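# Hang the blue mug on the mug tree

## Task

Place the blue mug so that it hangs from the mug tree by its handle, with the mug not touching or resting on the tree's base.

## Robot and tools

Robot: two arms, left_arm and right_arm, each ending in a five-finger hand (the left hand mirrors the right). Each arm's base sits slightly off its nominal spot: left_arm at (+0.047, +0.325, +0.037) m, right_arm at (-0.039, -0.276, +0.028) m, both turned only a hair about z. A camera stand is fixed to the floor behind them.

Frames. Scene frame: origin at table height midway between the nominal bases, +z up, +x out over the table, left_arm toward +y. Arm names do not match image sides. Everything an arm reports or is commanded in (hand positions, quaternions, offsets) uses that arm's own base frame; fixed cameras and the table use the scene frame. Reported hand positions can be off by a few cm.

Hand point: a point moving with the palm, 0.05 m in front of it and 0.15 m out from the wrist face. Its +z runs along the straight fingers, +y out of the palm, +x across the palm away from the thumb on the right hand (toward the thumb on the left hand). Straight fingertips end 0.06-0.07 m past the point along +z and lie 0.06 m toward -y. A wrist bracket on the little-finger side can strike objects.

Row layout (used by both execute_actions and move): one flat list of 28 numbers, each in [-1, 1], always covering both arms. Order: left dx, dy, dz, rx, ry, rz; left hand six slots; left force_limit, speed; then the same 14 for the right arm. dx..rz are offsets, not poses: they shift the hand point from that arm's current Hand target (shown in results), along that arm's base axes, with rotation about the Hand target's position. 1.0 = 0.6 m or 180 degrees; rx, ry, rz form one rotation vector. Every row of an action counts from the target at the action's start, so sending the same offset twice moves twice as far. All six pose numbers at 0 re-requests the current Hand target. Commanded orientation is clipped to 40 degrees from the measured one per step.

Hand slots: write grasp numbers a, b, c (each -1 to +1) in the first three slots and exactly 0 in the last three, or the row is rejected. All zero = open hand. a curls index and middle and bends the thumb; b curls ring and little; c swings the thumb in front of the palm. To keep a grip or leave a hand alone, resend its last a, b, c (all 0 if none sent yet). force_limit maps -1..+1 to about 0..10 N fingertip force (15 N for thumb motors) at which closing stops. speed rises linearly from near 0 at -1 to full at +0.48 and stays full above; use -0.94 or lower for a gentle close. With the thumb turned in, the hand grips objects roughly 0.035-0.065 m thick, or handles down to 0.025 m. To squeeze harder, raise force_limit and send a more-closed target; to loosen, send a more-open one.

Tools:
- execute_actions(actions, cameras): actions is a list of actions; each action is a table of up to 15 rows, one per 1/30 s step; a short table repeats its final row for the rest. cameras lists names, ["all"], or []; default shows all only when actions is empty. An empty actions list just looks.
- move(target, speed, blend, blocking, cameras): target is one 28-number row or a list of up to 15 rows; each row's offsets count from the same starting Hand targets, not from the previous row. Paths are straight, end together, last 0.5-10 s. speed is m/s, 0.002 to 4.3 (default 0.25), one value or one per target; turning rate is capped at twice it in rad/s. blend (m) rounds corners between listed targets; 0 stops at each. blocking=false returns after about 0.5 s while the move continues. Moves do not avoid obstacles or the other arm; keep paths away from an arm's own base.
- wait(seconds 0-10, cameras): lets time pass with commands held; returns early if a running move ends.
- stop(cameras): brakes the running move.
- zoom_image(camera, region [x0,y0,x1,y1] pixels, at most 504x504): enlarges part of the newest image of cam_head_left, cam_head_right, cam_high, cam_low, cam_left_wrist or cam_right_wrist.
- show_instructions(): shows the reference pages.
- finished_scene(scene=1): ends the scene irreversibly; the mug must stay hung afterward.

Results: per arm, end_effector_position (m) and end_effector_quat_wxyz in its base frame, Hand target, joint positions/velocities/torques, and per-motor hand_measured, hand_stopped_by (moving, target, force, stalled, fault) and hand_load_n (N at fingertip; near 0 means nothing held). A move adds a line such as move: done, off_target, moving, held or fault, plus limits=paced or limits=held. Arms often rest 1-5 cm short of (usually below) the commanded pose without any contact; resend the gap as an offset. Watch for MOTOR HOT; at 100 °C the arm goes limp for 30-60 s, so avoid long stretched holds or pushing toward unreachable poses.

Avoid: dropping or flinging the mug, releasing it while it moves, fast collisions, hard presses against fixed things, letting the two hands touch or grip each other, overloading fingers, and knocking anything off the work area. Objects may occasionally get nudged by outside pushes.

Each tool is called as name(argument=value, ...) on one line, values as JSON.

Reference images:

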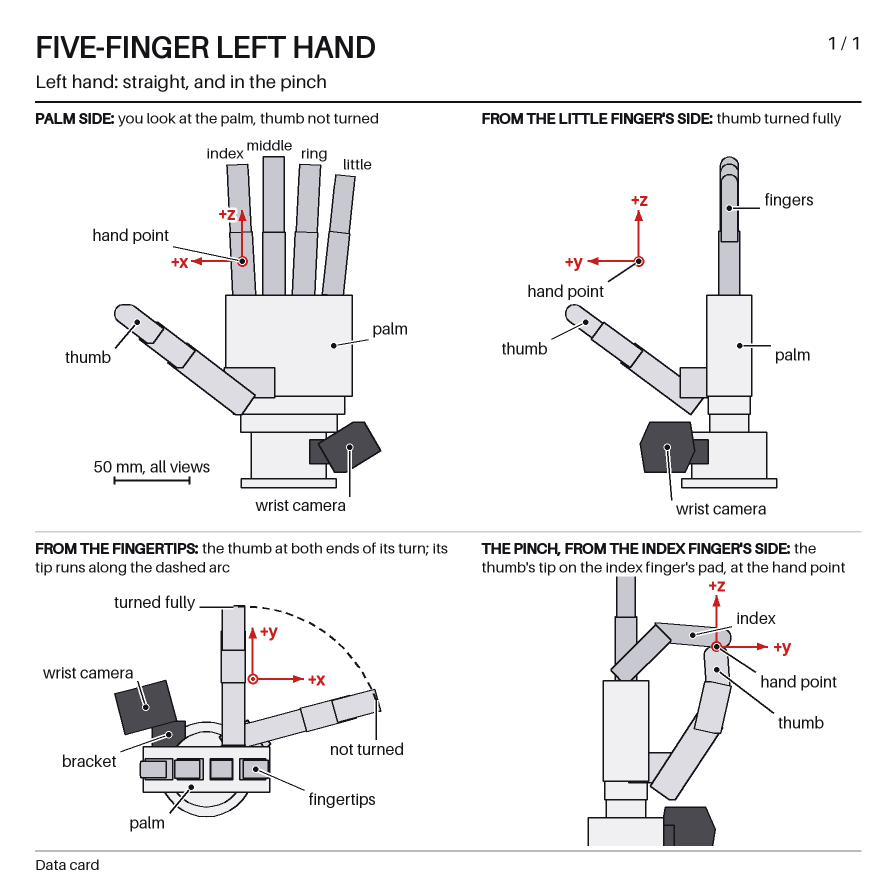

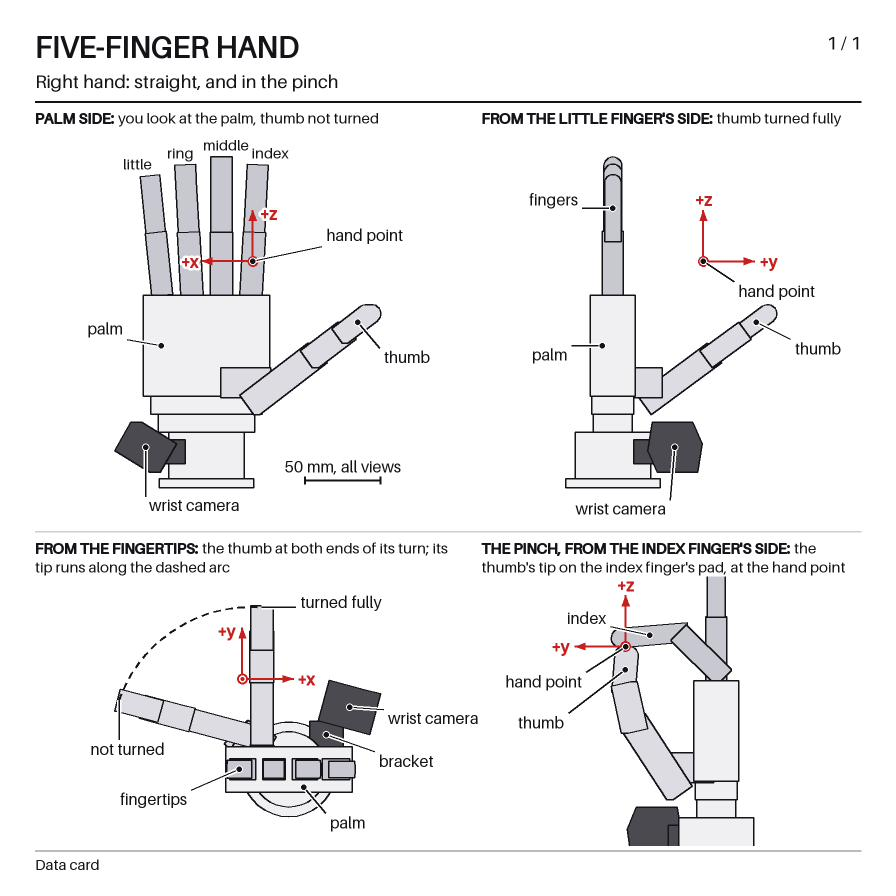

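## Session

execute_actions(actions=[])

Scene clock: 0.00 s.
left_arm: end_effector_position=(+0.6302, -0.0373, +0.0753) hand_measured=(-1.000, -1.000, -1.000, -1.000, -1.000, -1.000) hand_load_n=(+0.0, +0.0, +0.0, +0.0, +0.0, +0.0) hand_stopped_by=(target, target, target, target, target, target) hand_force_limit=0.00 hand_speed=-0.80 end_effector_quat_wxyz=(-0.070, +0.258, +0.961, -0.063) | right_arm: end_effector_position=(+0.6772, +0.0032, +0.1136) hand_measured=(-1.000, -1.000, -1.000, -1.000, -1.000, -1.000) hand_load_n=(+0.0, +0.0, +0.0, +0.0, +0.0, +0.0) hand_stopped_by=(target, target, target, target, target, target) hand_force_limit=0.00 hand_speed=-0.80 end_effector_quat_wxyz=(+0.416, +0.878, -0.154, +0.179)
Joint positions: left_arm=[-0.132 2.197 2.061 -1.591 0.106 1.972] | right_arm=[0.266 2.393 2.227 -1.451 0.938 -0.934]
Joint velocities: within noise
Joint torques (N m): no reading
Motor temperatures (°C): left_arm=[29 28 26 28 26 27] | right_arm=[31 26 30 30 29 26]
Heat: left arm: hottest waist 29 °C; right arm: hottest waist 31 °C.
Hand target: left_arm +0.6371, -0.0383, +0.0852; -0.058, +0.259, +0.962, -0.061 | right_arm +0.6803, +0.0042, +0.1088; +0.415, +0.879, -0.154, +0.179

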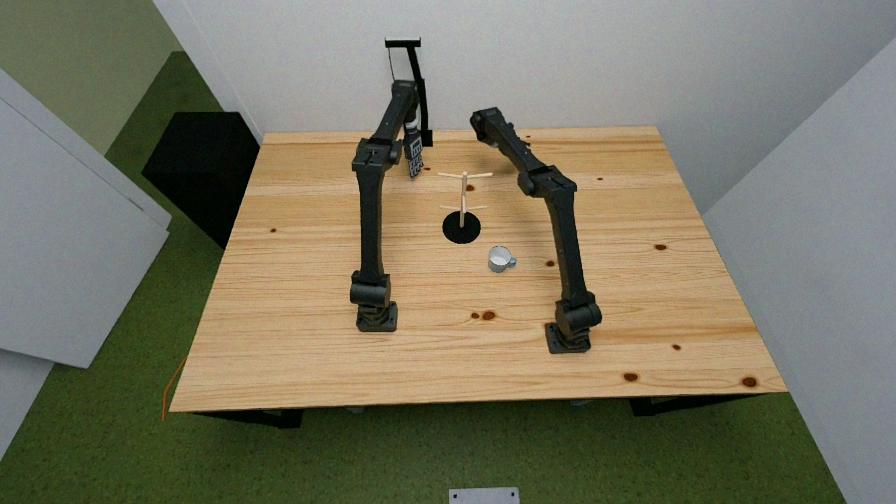

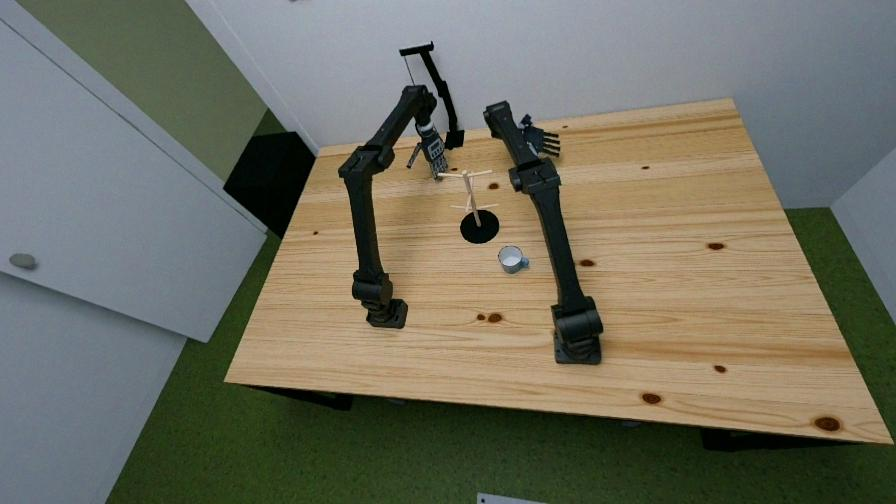

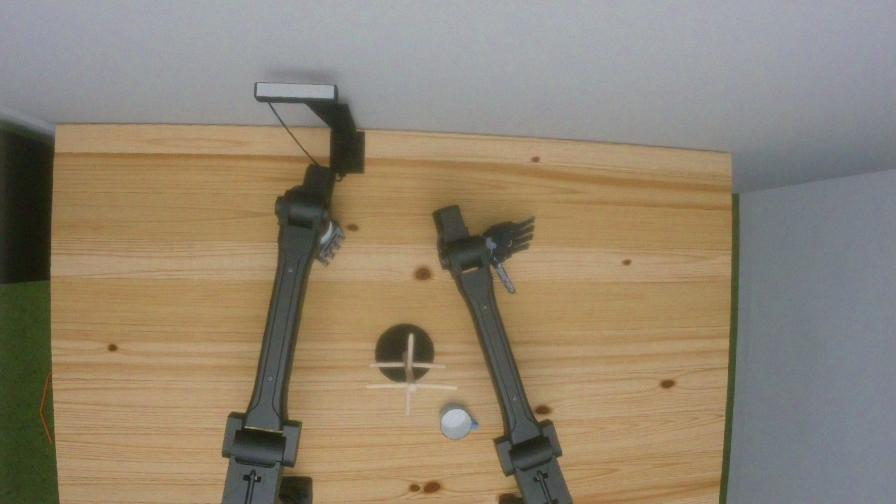

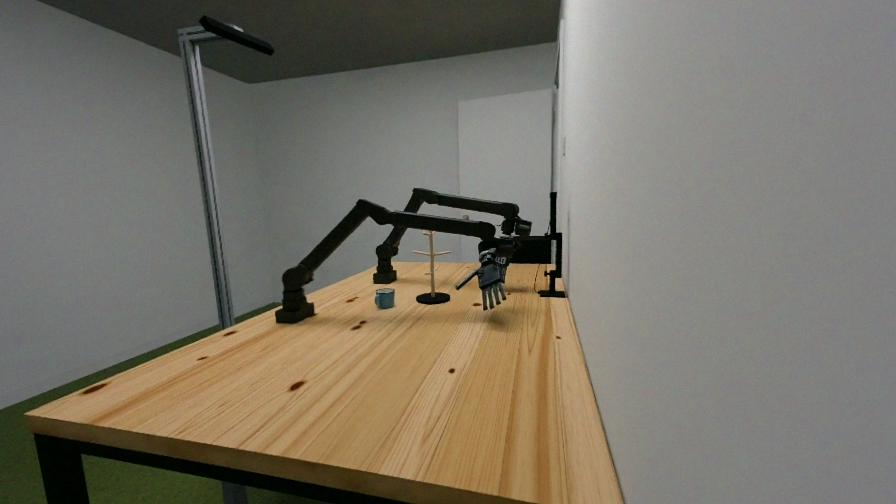

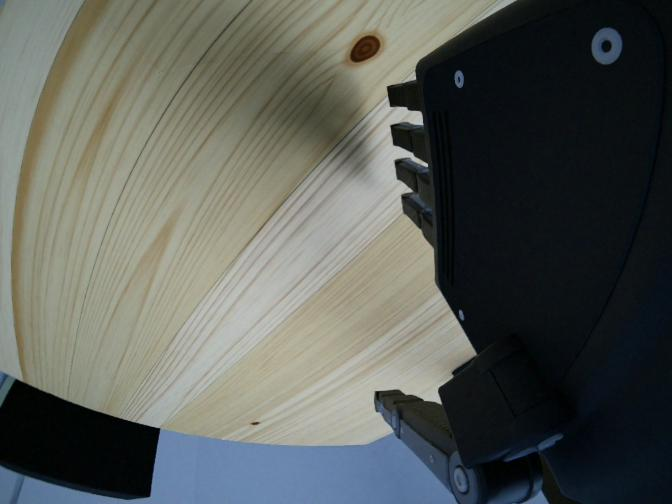

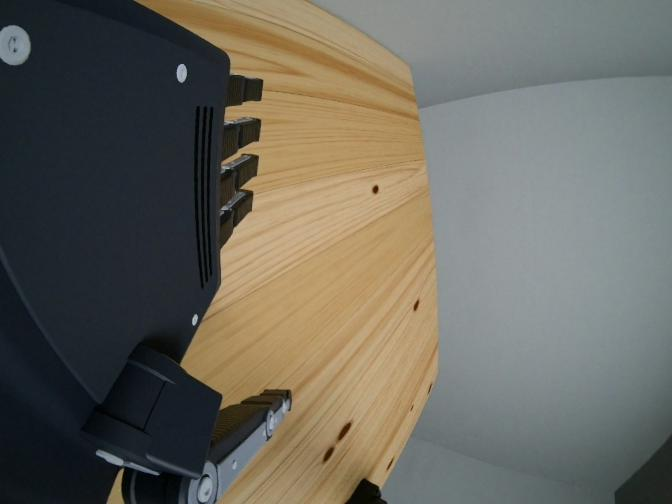

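zoom_image(camera="cam_high", region=[340, 300, 540, 460])

zoom_image(camera="cam_head_left", region=[400, 150, 560, 290])

zoom_image(camera="cam_head_right", region=[410, 150, 570, 290])

zoom_image(camera="cam_low", region=[350, 190, 490, 320])

Scaled by 2.520 from the camera's 896x504 image, which has a finer 1280x720 frame.

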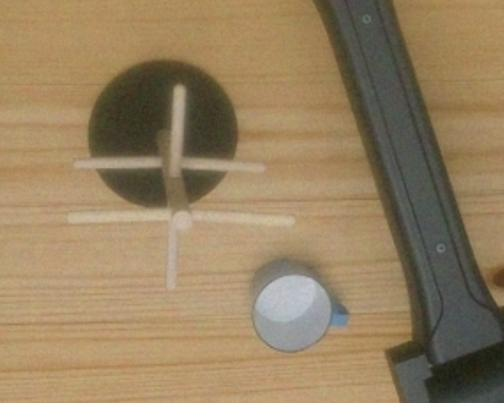

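Scaled by 3.150 from the camera's 896x504 image, which has a finer 1280x720 frame.

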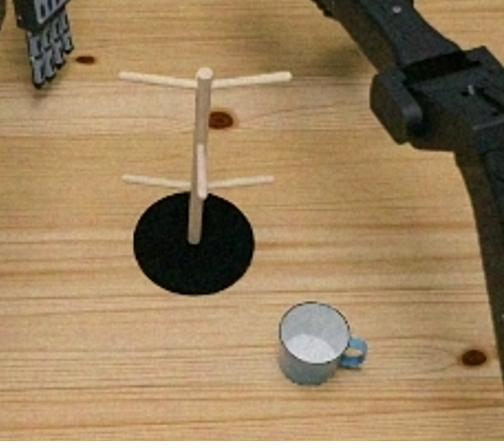

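Scaled by 3.150 from the camera's 896x504 image, which has a finer 1280x720 frame.

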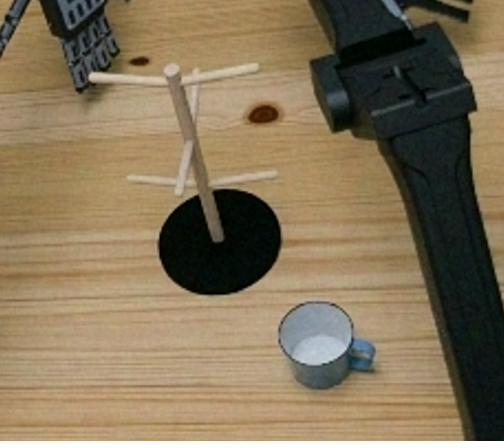

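Scaled by 3.600 from the camera's 896x504 image, which has a finer 1280x720 frame.

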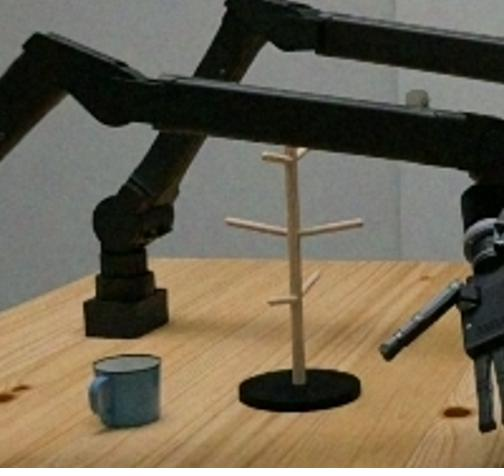

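zoom_image(camera="cam_head_left", region=[330, 240, 630, 370])

zoom_image(camera="cam_head_right", region=[340, 240, 640, 370])

zoom_image(camera="cam_low", region=[260, 180, 560, 330])

zoom_image(camera="cam_head_left", region=[350, 30, 600, 210])

zoom_image(camera="cam_high", region=[200, 120, 560, 504])

Scaled by 1.680 from the camera's 896x504 image, which has a finer 1280x720 frame.

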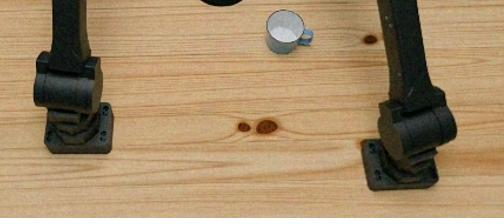

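Scaled by 1.680 from the camera's 896x504 image, which has a finer 1280x720 frame.

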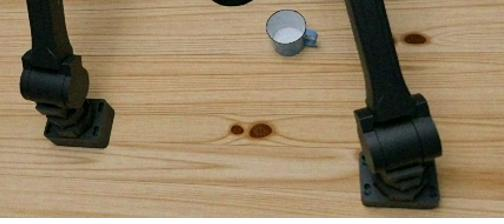

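Scaled by 1.680 from the camera's 896x504 image, which has a finer 1280x720 frame.

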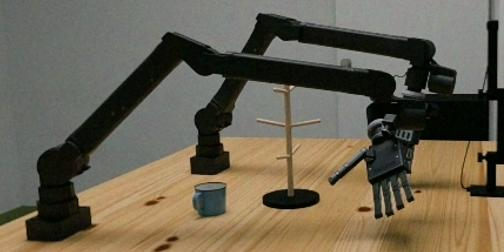

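Scaled by 2.016 from the camera's 896x504 image, which has a finer 1280x720 frame.

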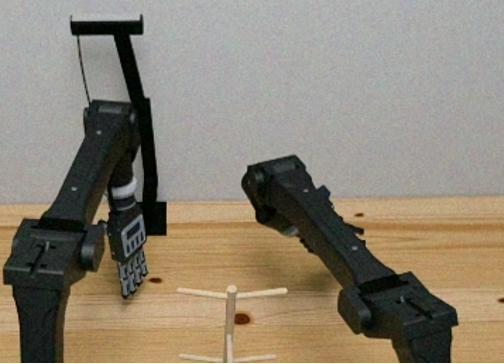

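Scaled by 1.312 from the camera's 896x504 image, which has a finer 1280x720 frame.

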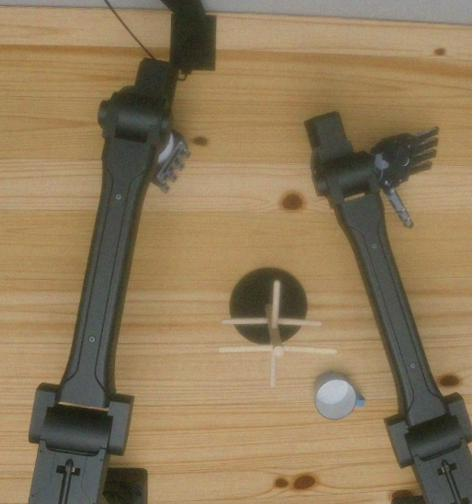

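zoom_image(camera="cam_low", region=[360, 275, 460, 320])

zoom_image(camera="cam_head_left", region=[470, 235, 530, 280])

zoom_image(camera="cam_high", region=[420, 390, 500, 450])

Scaled by 5.040 from the camera's 896x504 image, which has a finer 1280x720 frame.

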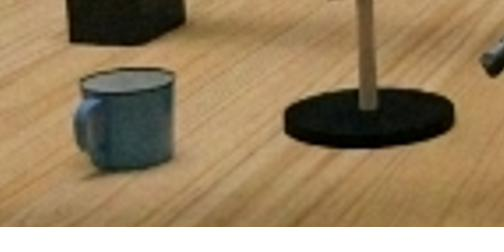

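Scaled by 8.400 from the camera's 896x504 image, which has a finer 1280x720 frame.

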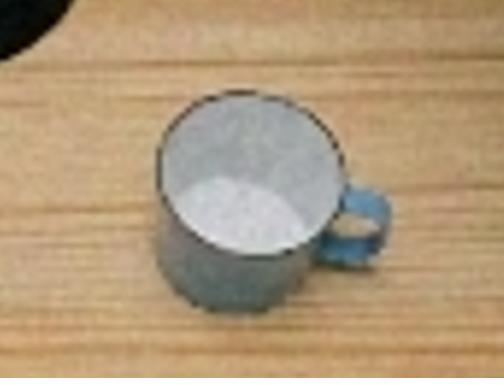

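Scaled by 6.300 from the camera's 896x504 image, which has a finer 1280x720 frame.

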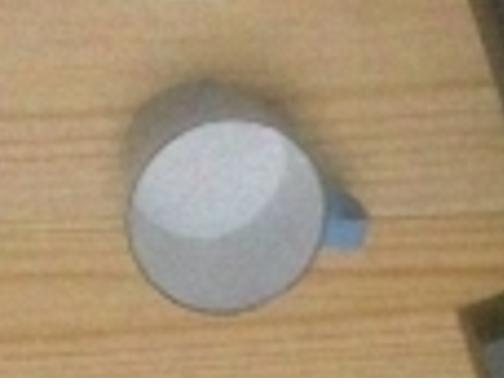

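zoom_image(camera="cam_head_right", region=[485, 235, 545, 280])

zoom_image(camera="cam_low", region=[370, 280, 402, 312])

zoom_image(camera="cam_low", region=[405, 225, 465, 265])

zoom_image(camera="cam_high", region=[360, 330, 460, 420])

Scaled by 8.400 from the camera's 896x504 image, which has a finer 1280x720 frame.

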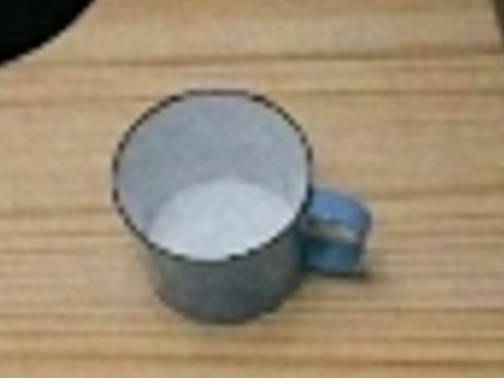

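Scaled by 15.750 from the camera's 896x504 image, which has a finer 1280x720 frame.

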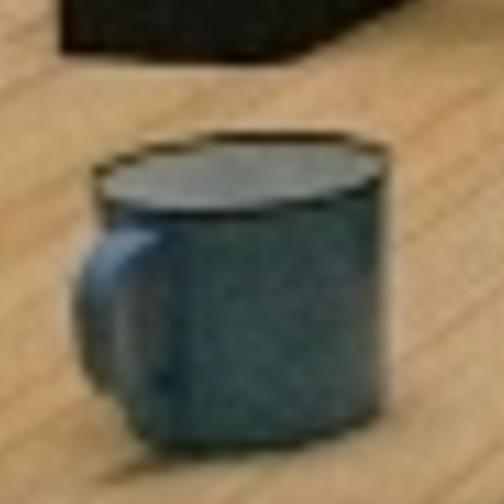

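Scaled by 8.400 from the camera's 896x504 image, which has a finer 1280x720 frame.

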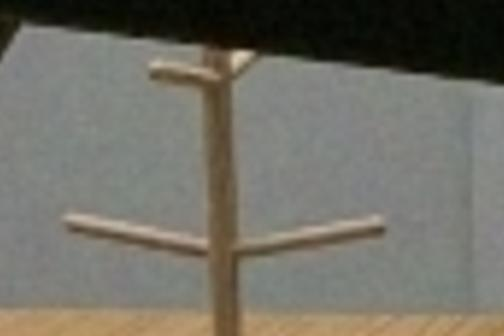

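Scaled by 5.040 from the camera's 896x504 image, which has a finer 1280x720 frame.

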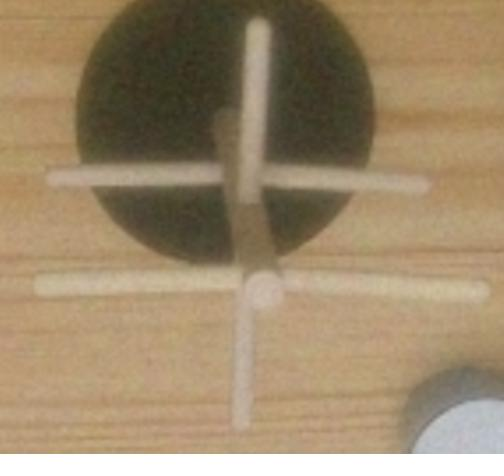

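move(target=[[0,0,0,0,0,0,0,0,0,0,0,0,0,-0.8,-0.4672,0.043,0.2353,0.2495,-0.178,-0.148,0.25,0,1,0,0,0,0,0],[0,0,0,0,0,0,0,0,0,0,0,0,0,-0.8,-0.6263,0.3313,0.1053,0.4158,-0.2966,-0.2467,0.25,0,1,0,0,0,0,0]], speed=0.4, blend=0.05, cameras=["all"])

Scene clock: 122.83 s.
left_arm: end_effector_position=(+0.6302, -0.0373, +0.0753) hand_measured=(-1.000, -1.000, -1.000, -1.000, -1.000, -1.000) hand_load_n=(+0.0, +0.0, +0.5, +0.0, +0.0, +0.0) hand_stopped_by=(target, target, target, target, target, target) hand_force_limit=0.00 hand_speed=-0.80 end_effector_quat_wxyz=(-0.070, +0.258, +0.961, -0.063) | right_arm: end_effector_position=(+0.3068, +0.1984, +0.1724) hand_measured=(+1.000, -0.462, -0.500, -0.650, -0.962, -1.000) hand_load_n=(+0.0, +0.0, +0.0, +0.0, +0.0, +0.0) hand_stopped_by=(target, target, target, target, target, target) hand_force_limit=0.00 hand_speed=0.00 end_effector_quat_wxyz=(-0.235, +0.666, -0.666, +0.242)
Joint positions: left_arm=[-0.132 2.197 2.061 -1.591 0.106 1.972] | right_arm=[0.638 0.982 0.823 -0.834 0.397 0.518]
Joint torques (N m): left_arm=[-0.26 -21.77 8.38 -0.31 0.11 0.03] | right_arm=[1.67 -4.01 7.69 1.18 0.36 0.07]
Motor temperatures (°C): left_arm=[29 35 34 28 26 27] | right_arm=[31 32 37 30 30 25]
Heat: left arm: hottest shoulder 35 °C; right arm: hottest elbow 37 °C.
Hand target: left_arm +0.6371, -0.0383, +0.0852; -0.058, +0.259, +0.962, -0.061 | right_arm +0.3046, +0.2029, +0.1720; -0.242, +0.664, -0.665, +0.242
Off the commanded pose: left_arm 0.012 m, 1 deg | right_arm 0.005 m, 1 deg.
move: off_target (left_arm)

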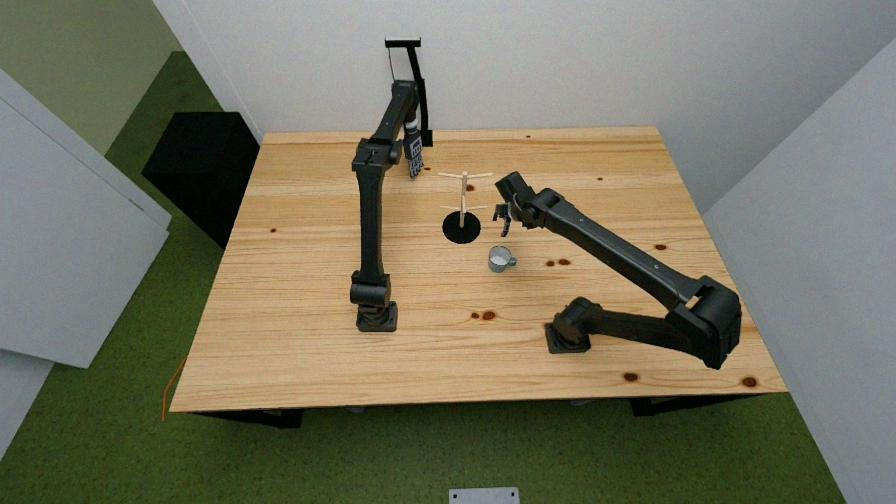

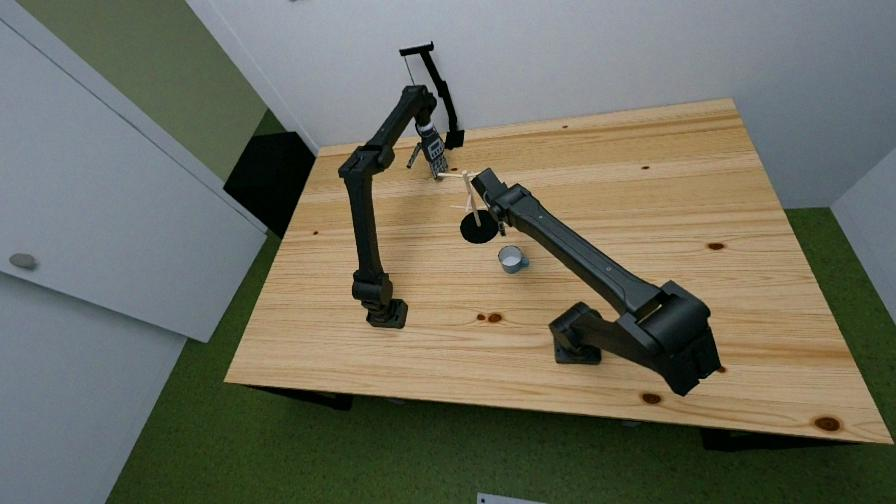

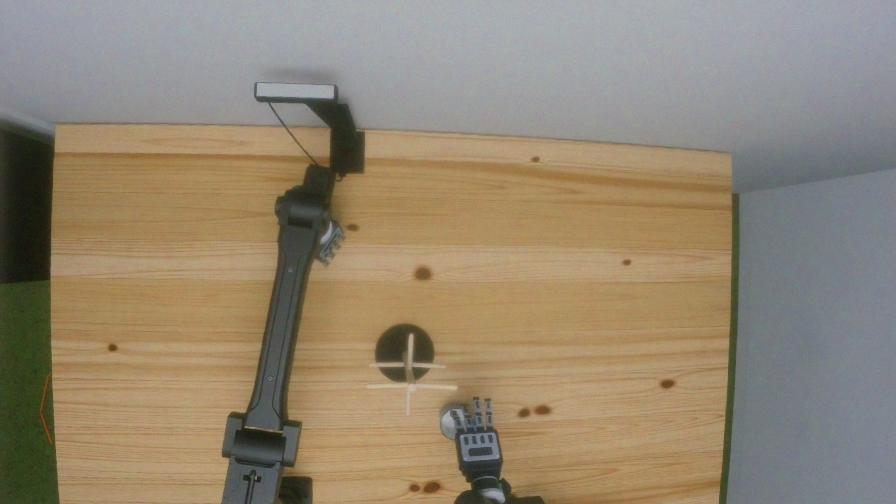

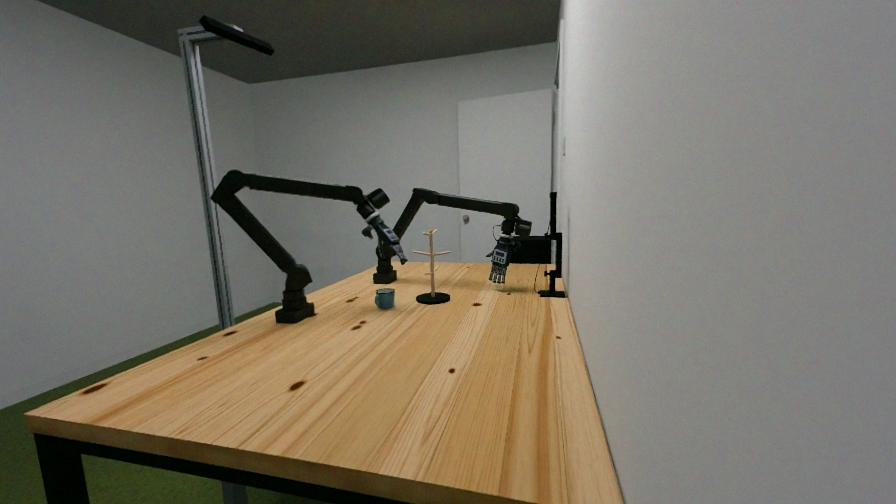

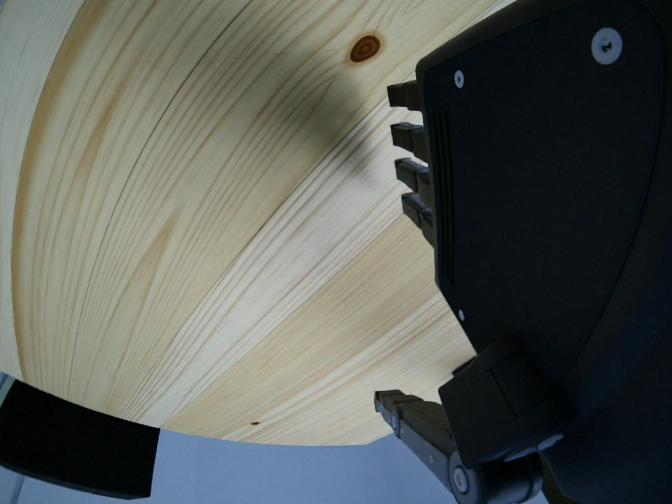

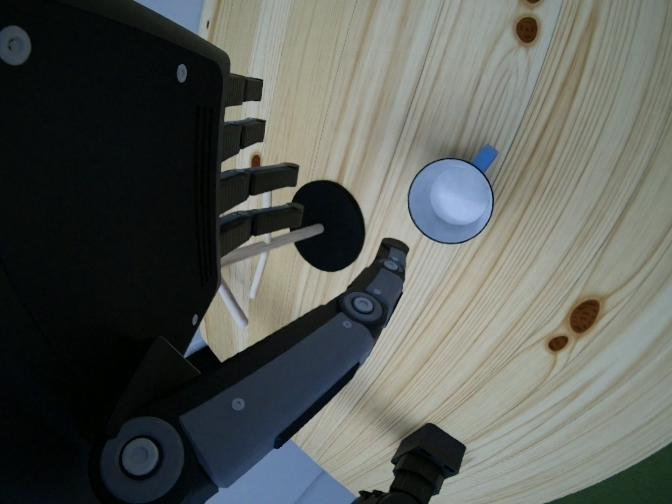

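zoom_image(camera="cam_high", region=[400, 370, 540, 500])

zoom_image(camera="cam_low", region=[350, 190, 470, 320])

zoom_image(camera="cam_head_left", region=[440, 160, 560, 290])

zoom_image(camera="cam_right_wrist", region=[200, 70, 520, 330])

Scaled by 3.600 from the camera's 896x504 image, which has a finer 1280x720 frame.

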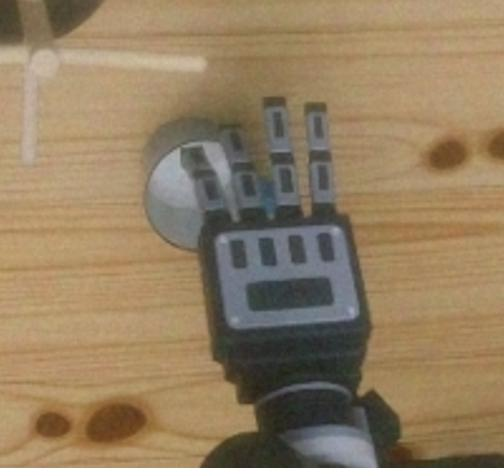

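Scaled by 3.877 from the camera's 896x504 image, which has a finer 1280x720 frame.

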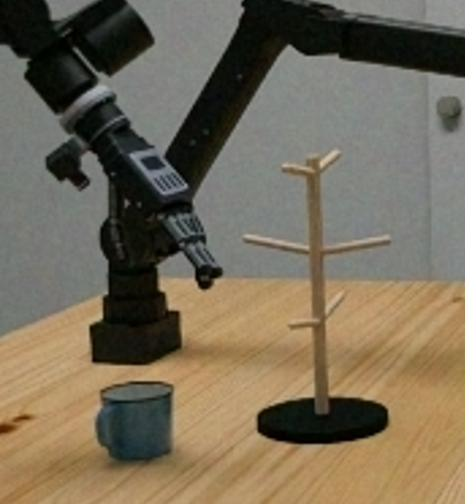

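Scaled by 3.877 from the camera's 896x504 image, which has a finer 1280x720 frame.

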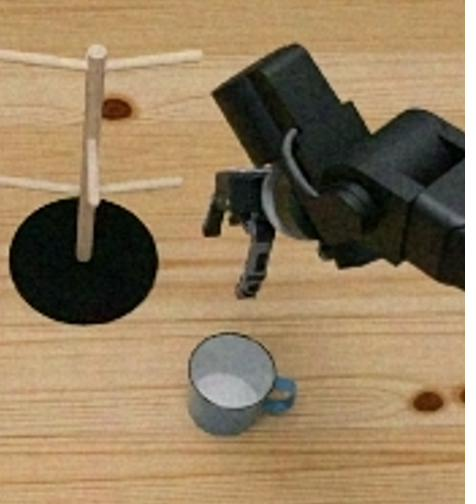

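Scaled by 1.575 from the camera's 672x504 image, which has a finer 960x720 frame.

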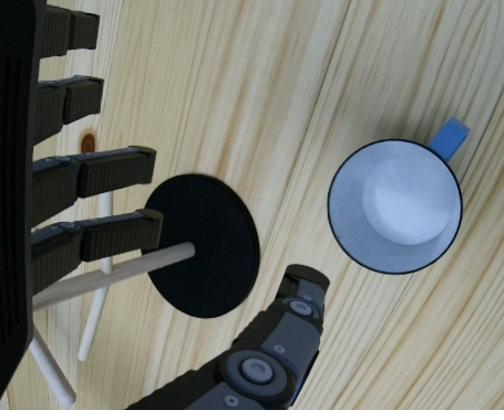

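move(target=[0,0,0,0,0,0,0,0,0,0,0,0,0,-0.8,0.0165,0.0035,-0.1967,0,0,0,0.25,0,1,0,0,0,0,0], speed=0.15, cameras=["cam_head_left","cam_high","cam_low","cam_right_wrist"])

zoom_image(camera="cam_right_wrist", region=[200, 70, 520, 330])

zoom_image(camera="cam_low", region=[350, 230, 450, 320])

zoom_image(camera="cam_high", region=[420, 370, 520, 450])

zoom_image(camera="cam_head_left", region=[460, 200, 560, 290])

Scene clock: 137.77 s.
left_arm: end_effector_position=(+0.6302, -0.0373, +0.0753) hand_measured=(-1.000, -1.000, -1.000, -1.000, -1.000, -1.000) hand_load_n=(+0.0, +0.0, +0.0, +0.0, +0.0, +0.0) hand_stopped_by=(target, target, target, target, target, target) hand_force_limit=0.00 hand_speed=-0.80 end_effector_quat_wxyz=(-0.070, +0.258, +0.961, -0.063) | right_arm: end_effector_position=(+0.3153, +0.2049, +0.0612) hand_measured=(+1.000, -0.462, -0.500, -0.650, -0.962, -1.000) hand_load_n=(+0.0, +0.0, +0.0, +0.0, +0.0, +0.0) hand_stopped_by=(target, target, target, target, target, target) hand_force_limit=0.00 hand_speed=0.00 end_effector_quat_wxyz=(-0.247, +0.661, -0.665, +0.244)
Joint positions: left_arm=[-0.132 2.197 2.061 -1.591 0.106 1.972] | right_arm=[0.638 1.125 0.596 -0.437 0.396 0.519]
Joint torques (N m): left_arm=[-0.56 -21.77 8.39 -0.34 0.11 0.04] | right_arm=[0.38 -3.25 7.05 1.16 0.11 -0.08]
Heat: left arm: hottest shoulder 35 °C; right arm: hottest elbow 37 °C.
Hand target: left_arm +0.6371, -0.0383, +0.0852; -0.058, +0.259, +0.962, -0.061 | right_arm +0.3145, +0.2051, +0.0540; -0.242, +0.664, -0.665, +0.241
Off the commanded pose: left_arm 0.012 m, 1 deg | right_arm 0.007 m, 1 deg.
move: off_target (left_arm)
Images, in order (width x height): cam_head_left 896x504, cam_high 896x504, cam_low 896x504, cam_right_wrist 672x504.

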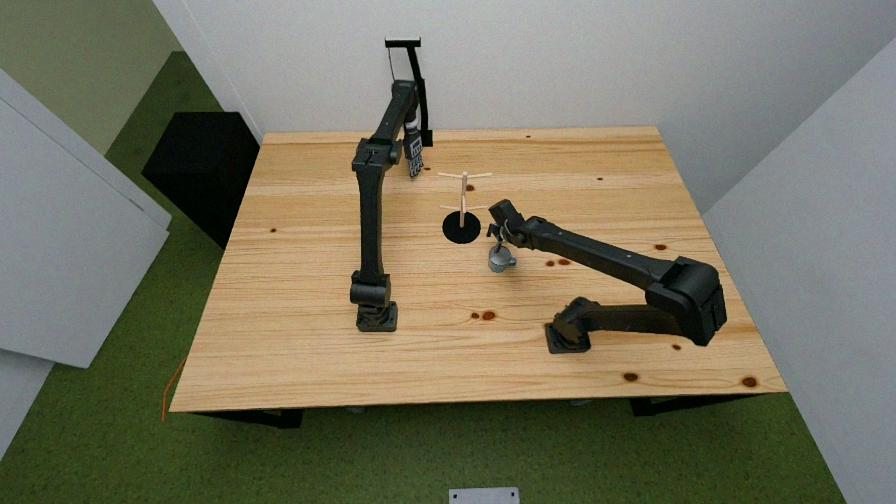

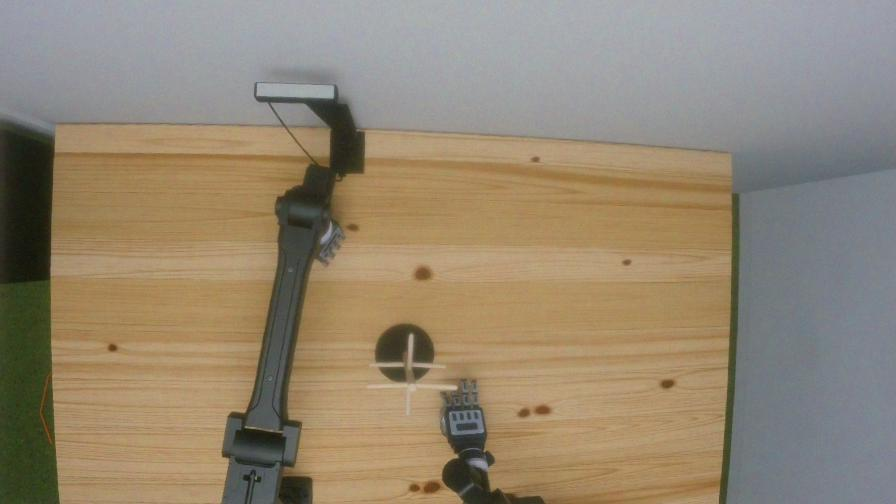

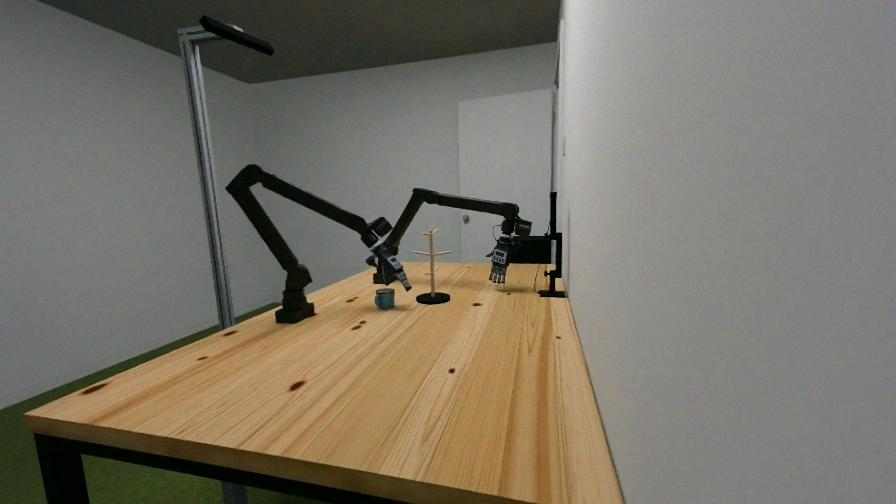

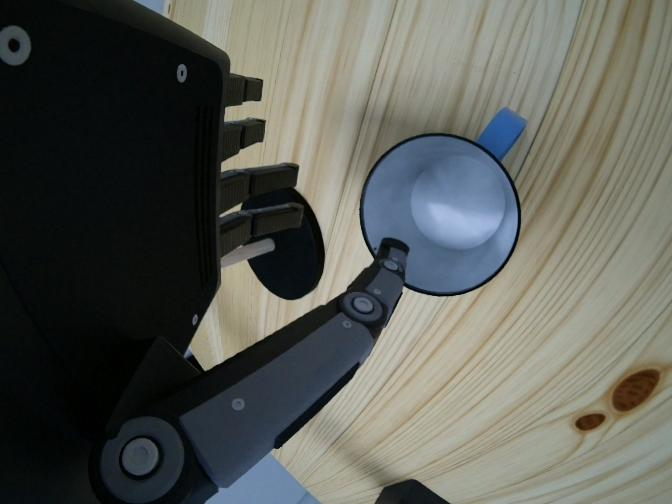

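Scaled by 1.575 from the camera's 672x504 image, which has a finer 960x720 frame.

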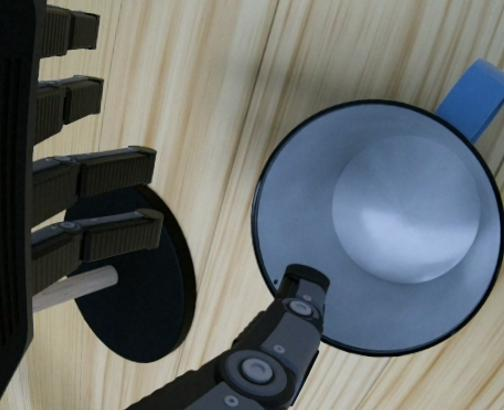

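Scaled by 5.040 from the camera's 896x504 image, which has a finer 1280x720 frame.

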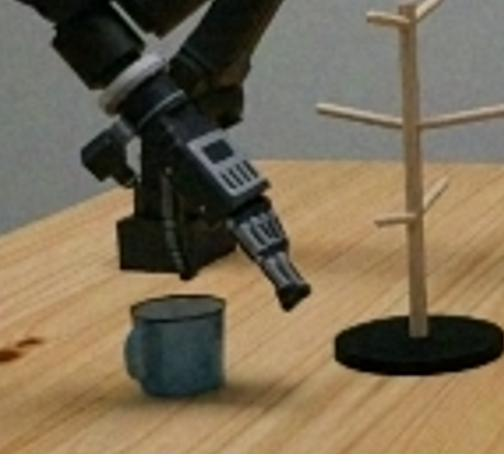

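Scaled by 5.040 from the camera's 896x504 image, which has a finer 1280x720 frame.

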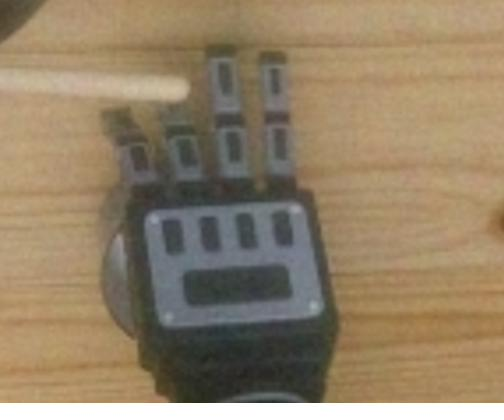

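Scaled by 5.040 from the camera's 896x504 image, which has a finer 1280x720 frame.

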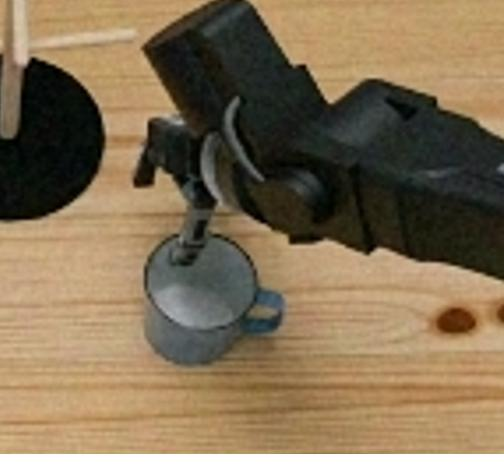

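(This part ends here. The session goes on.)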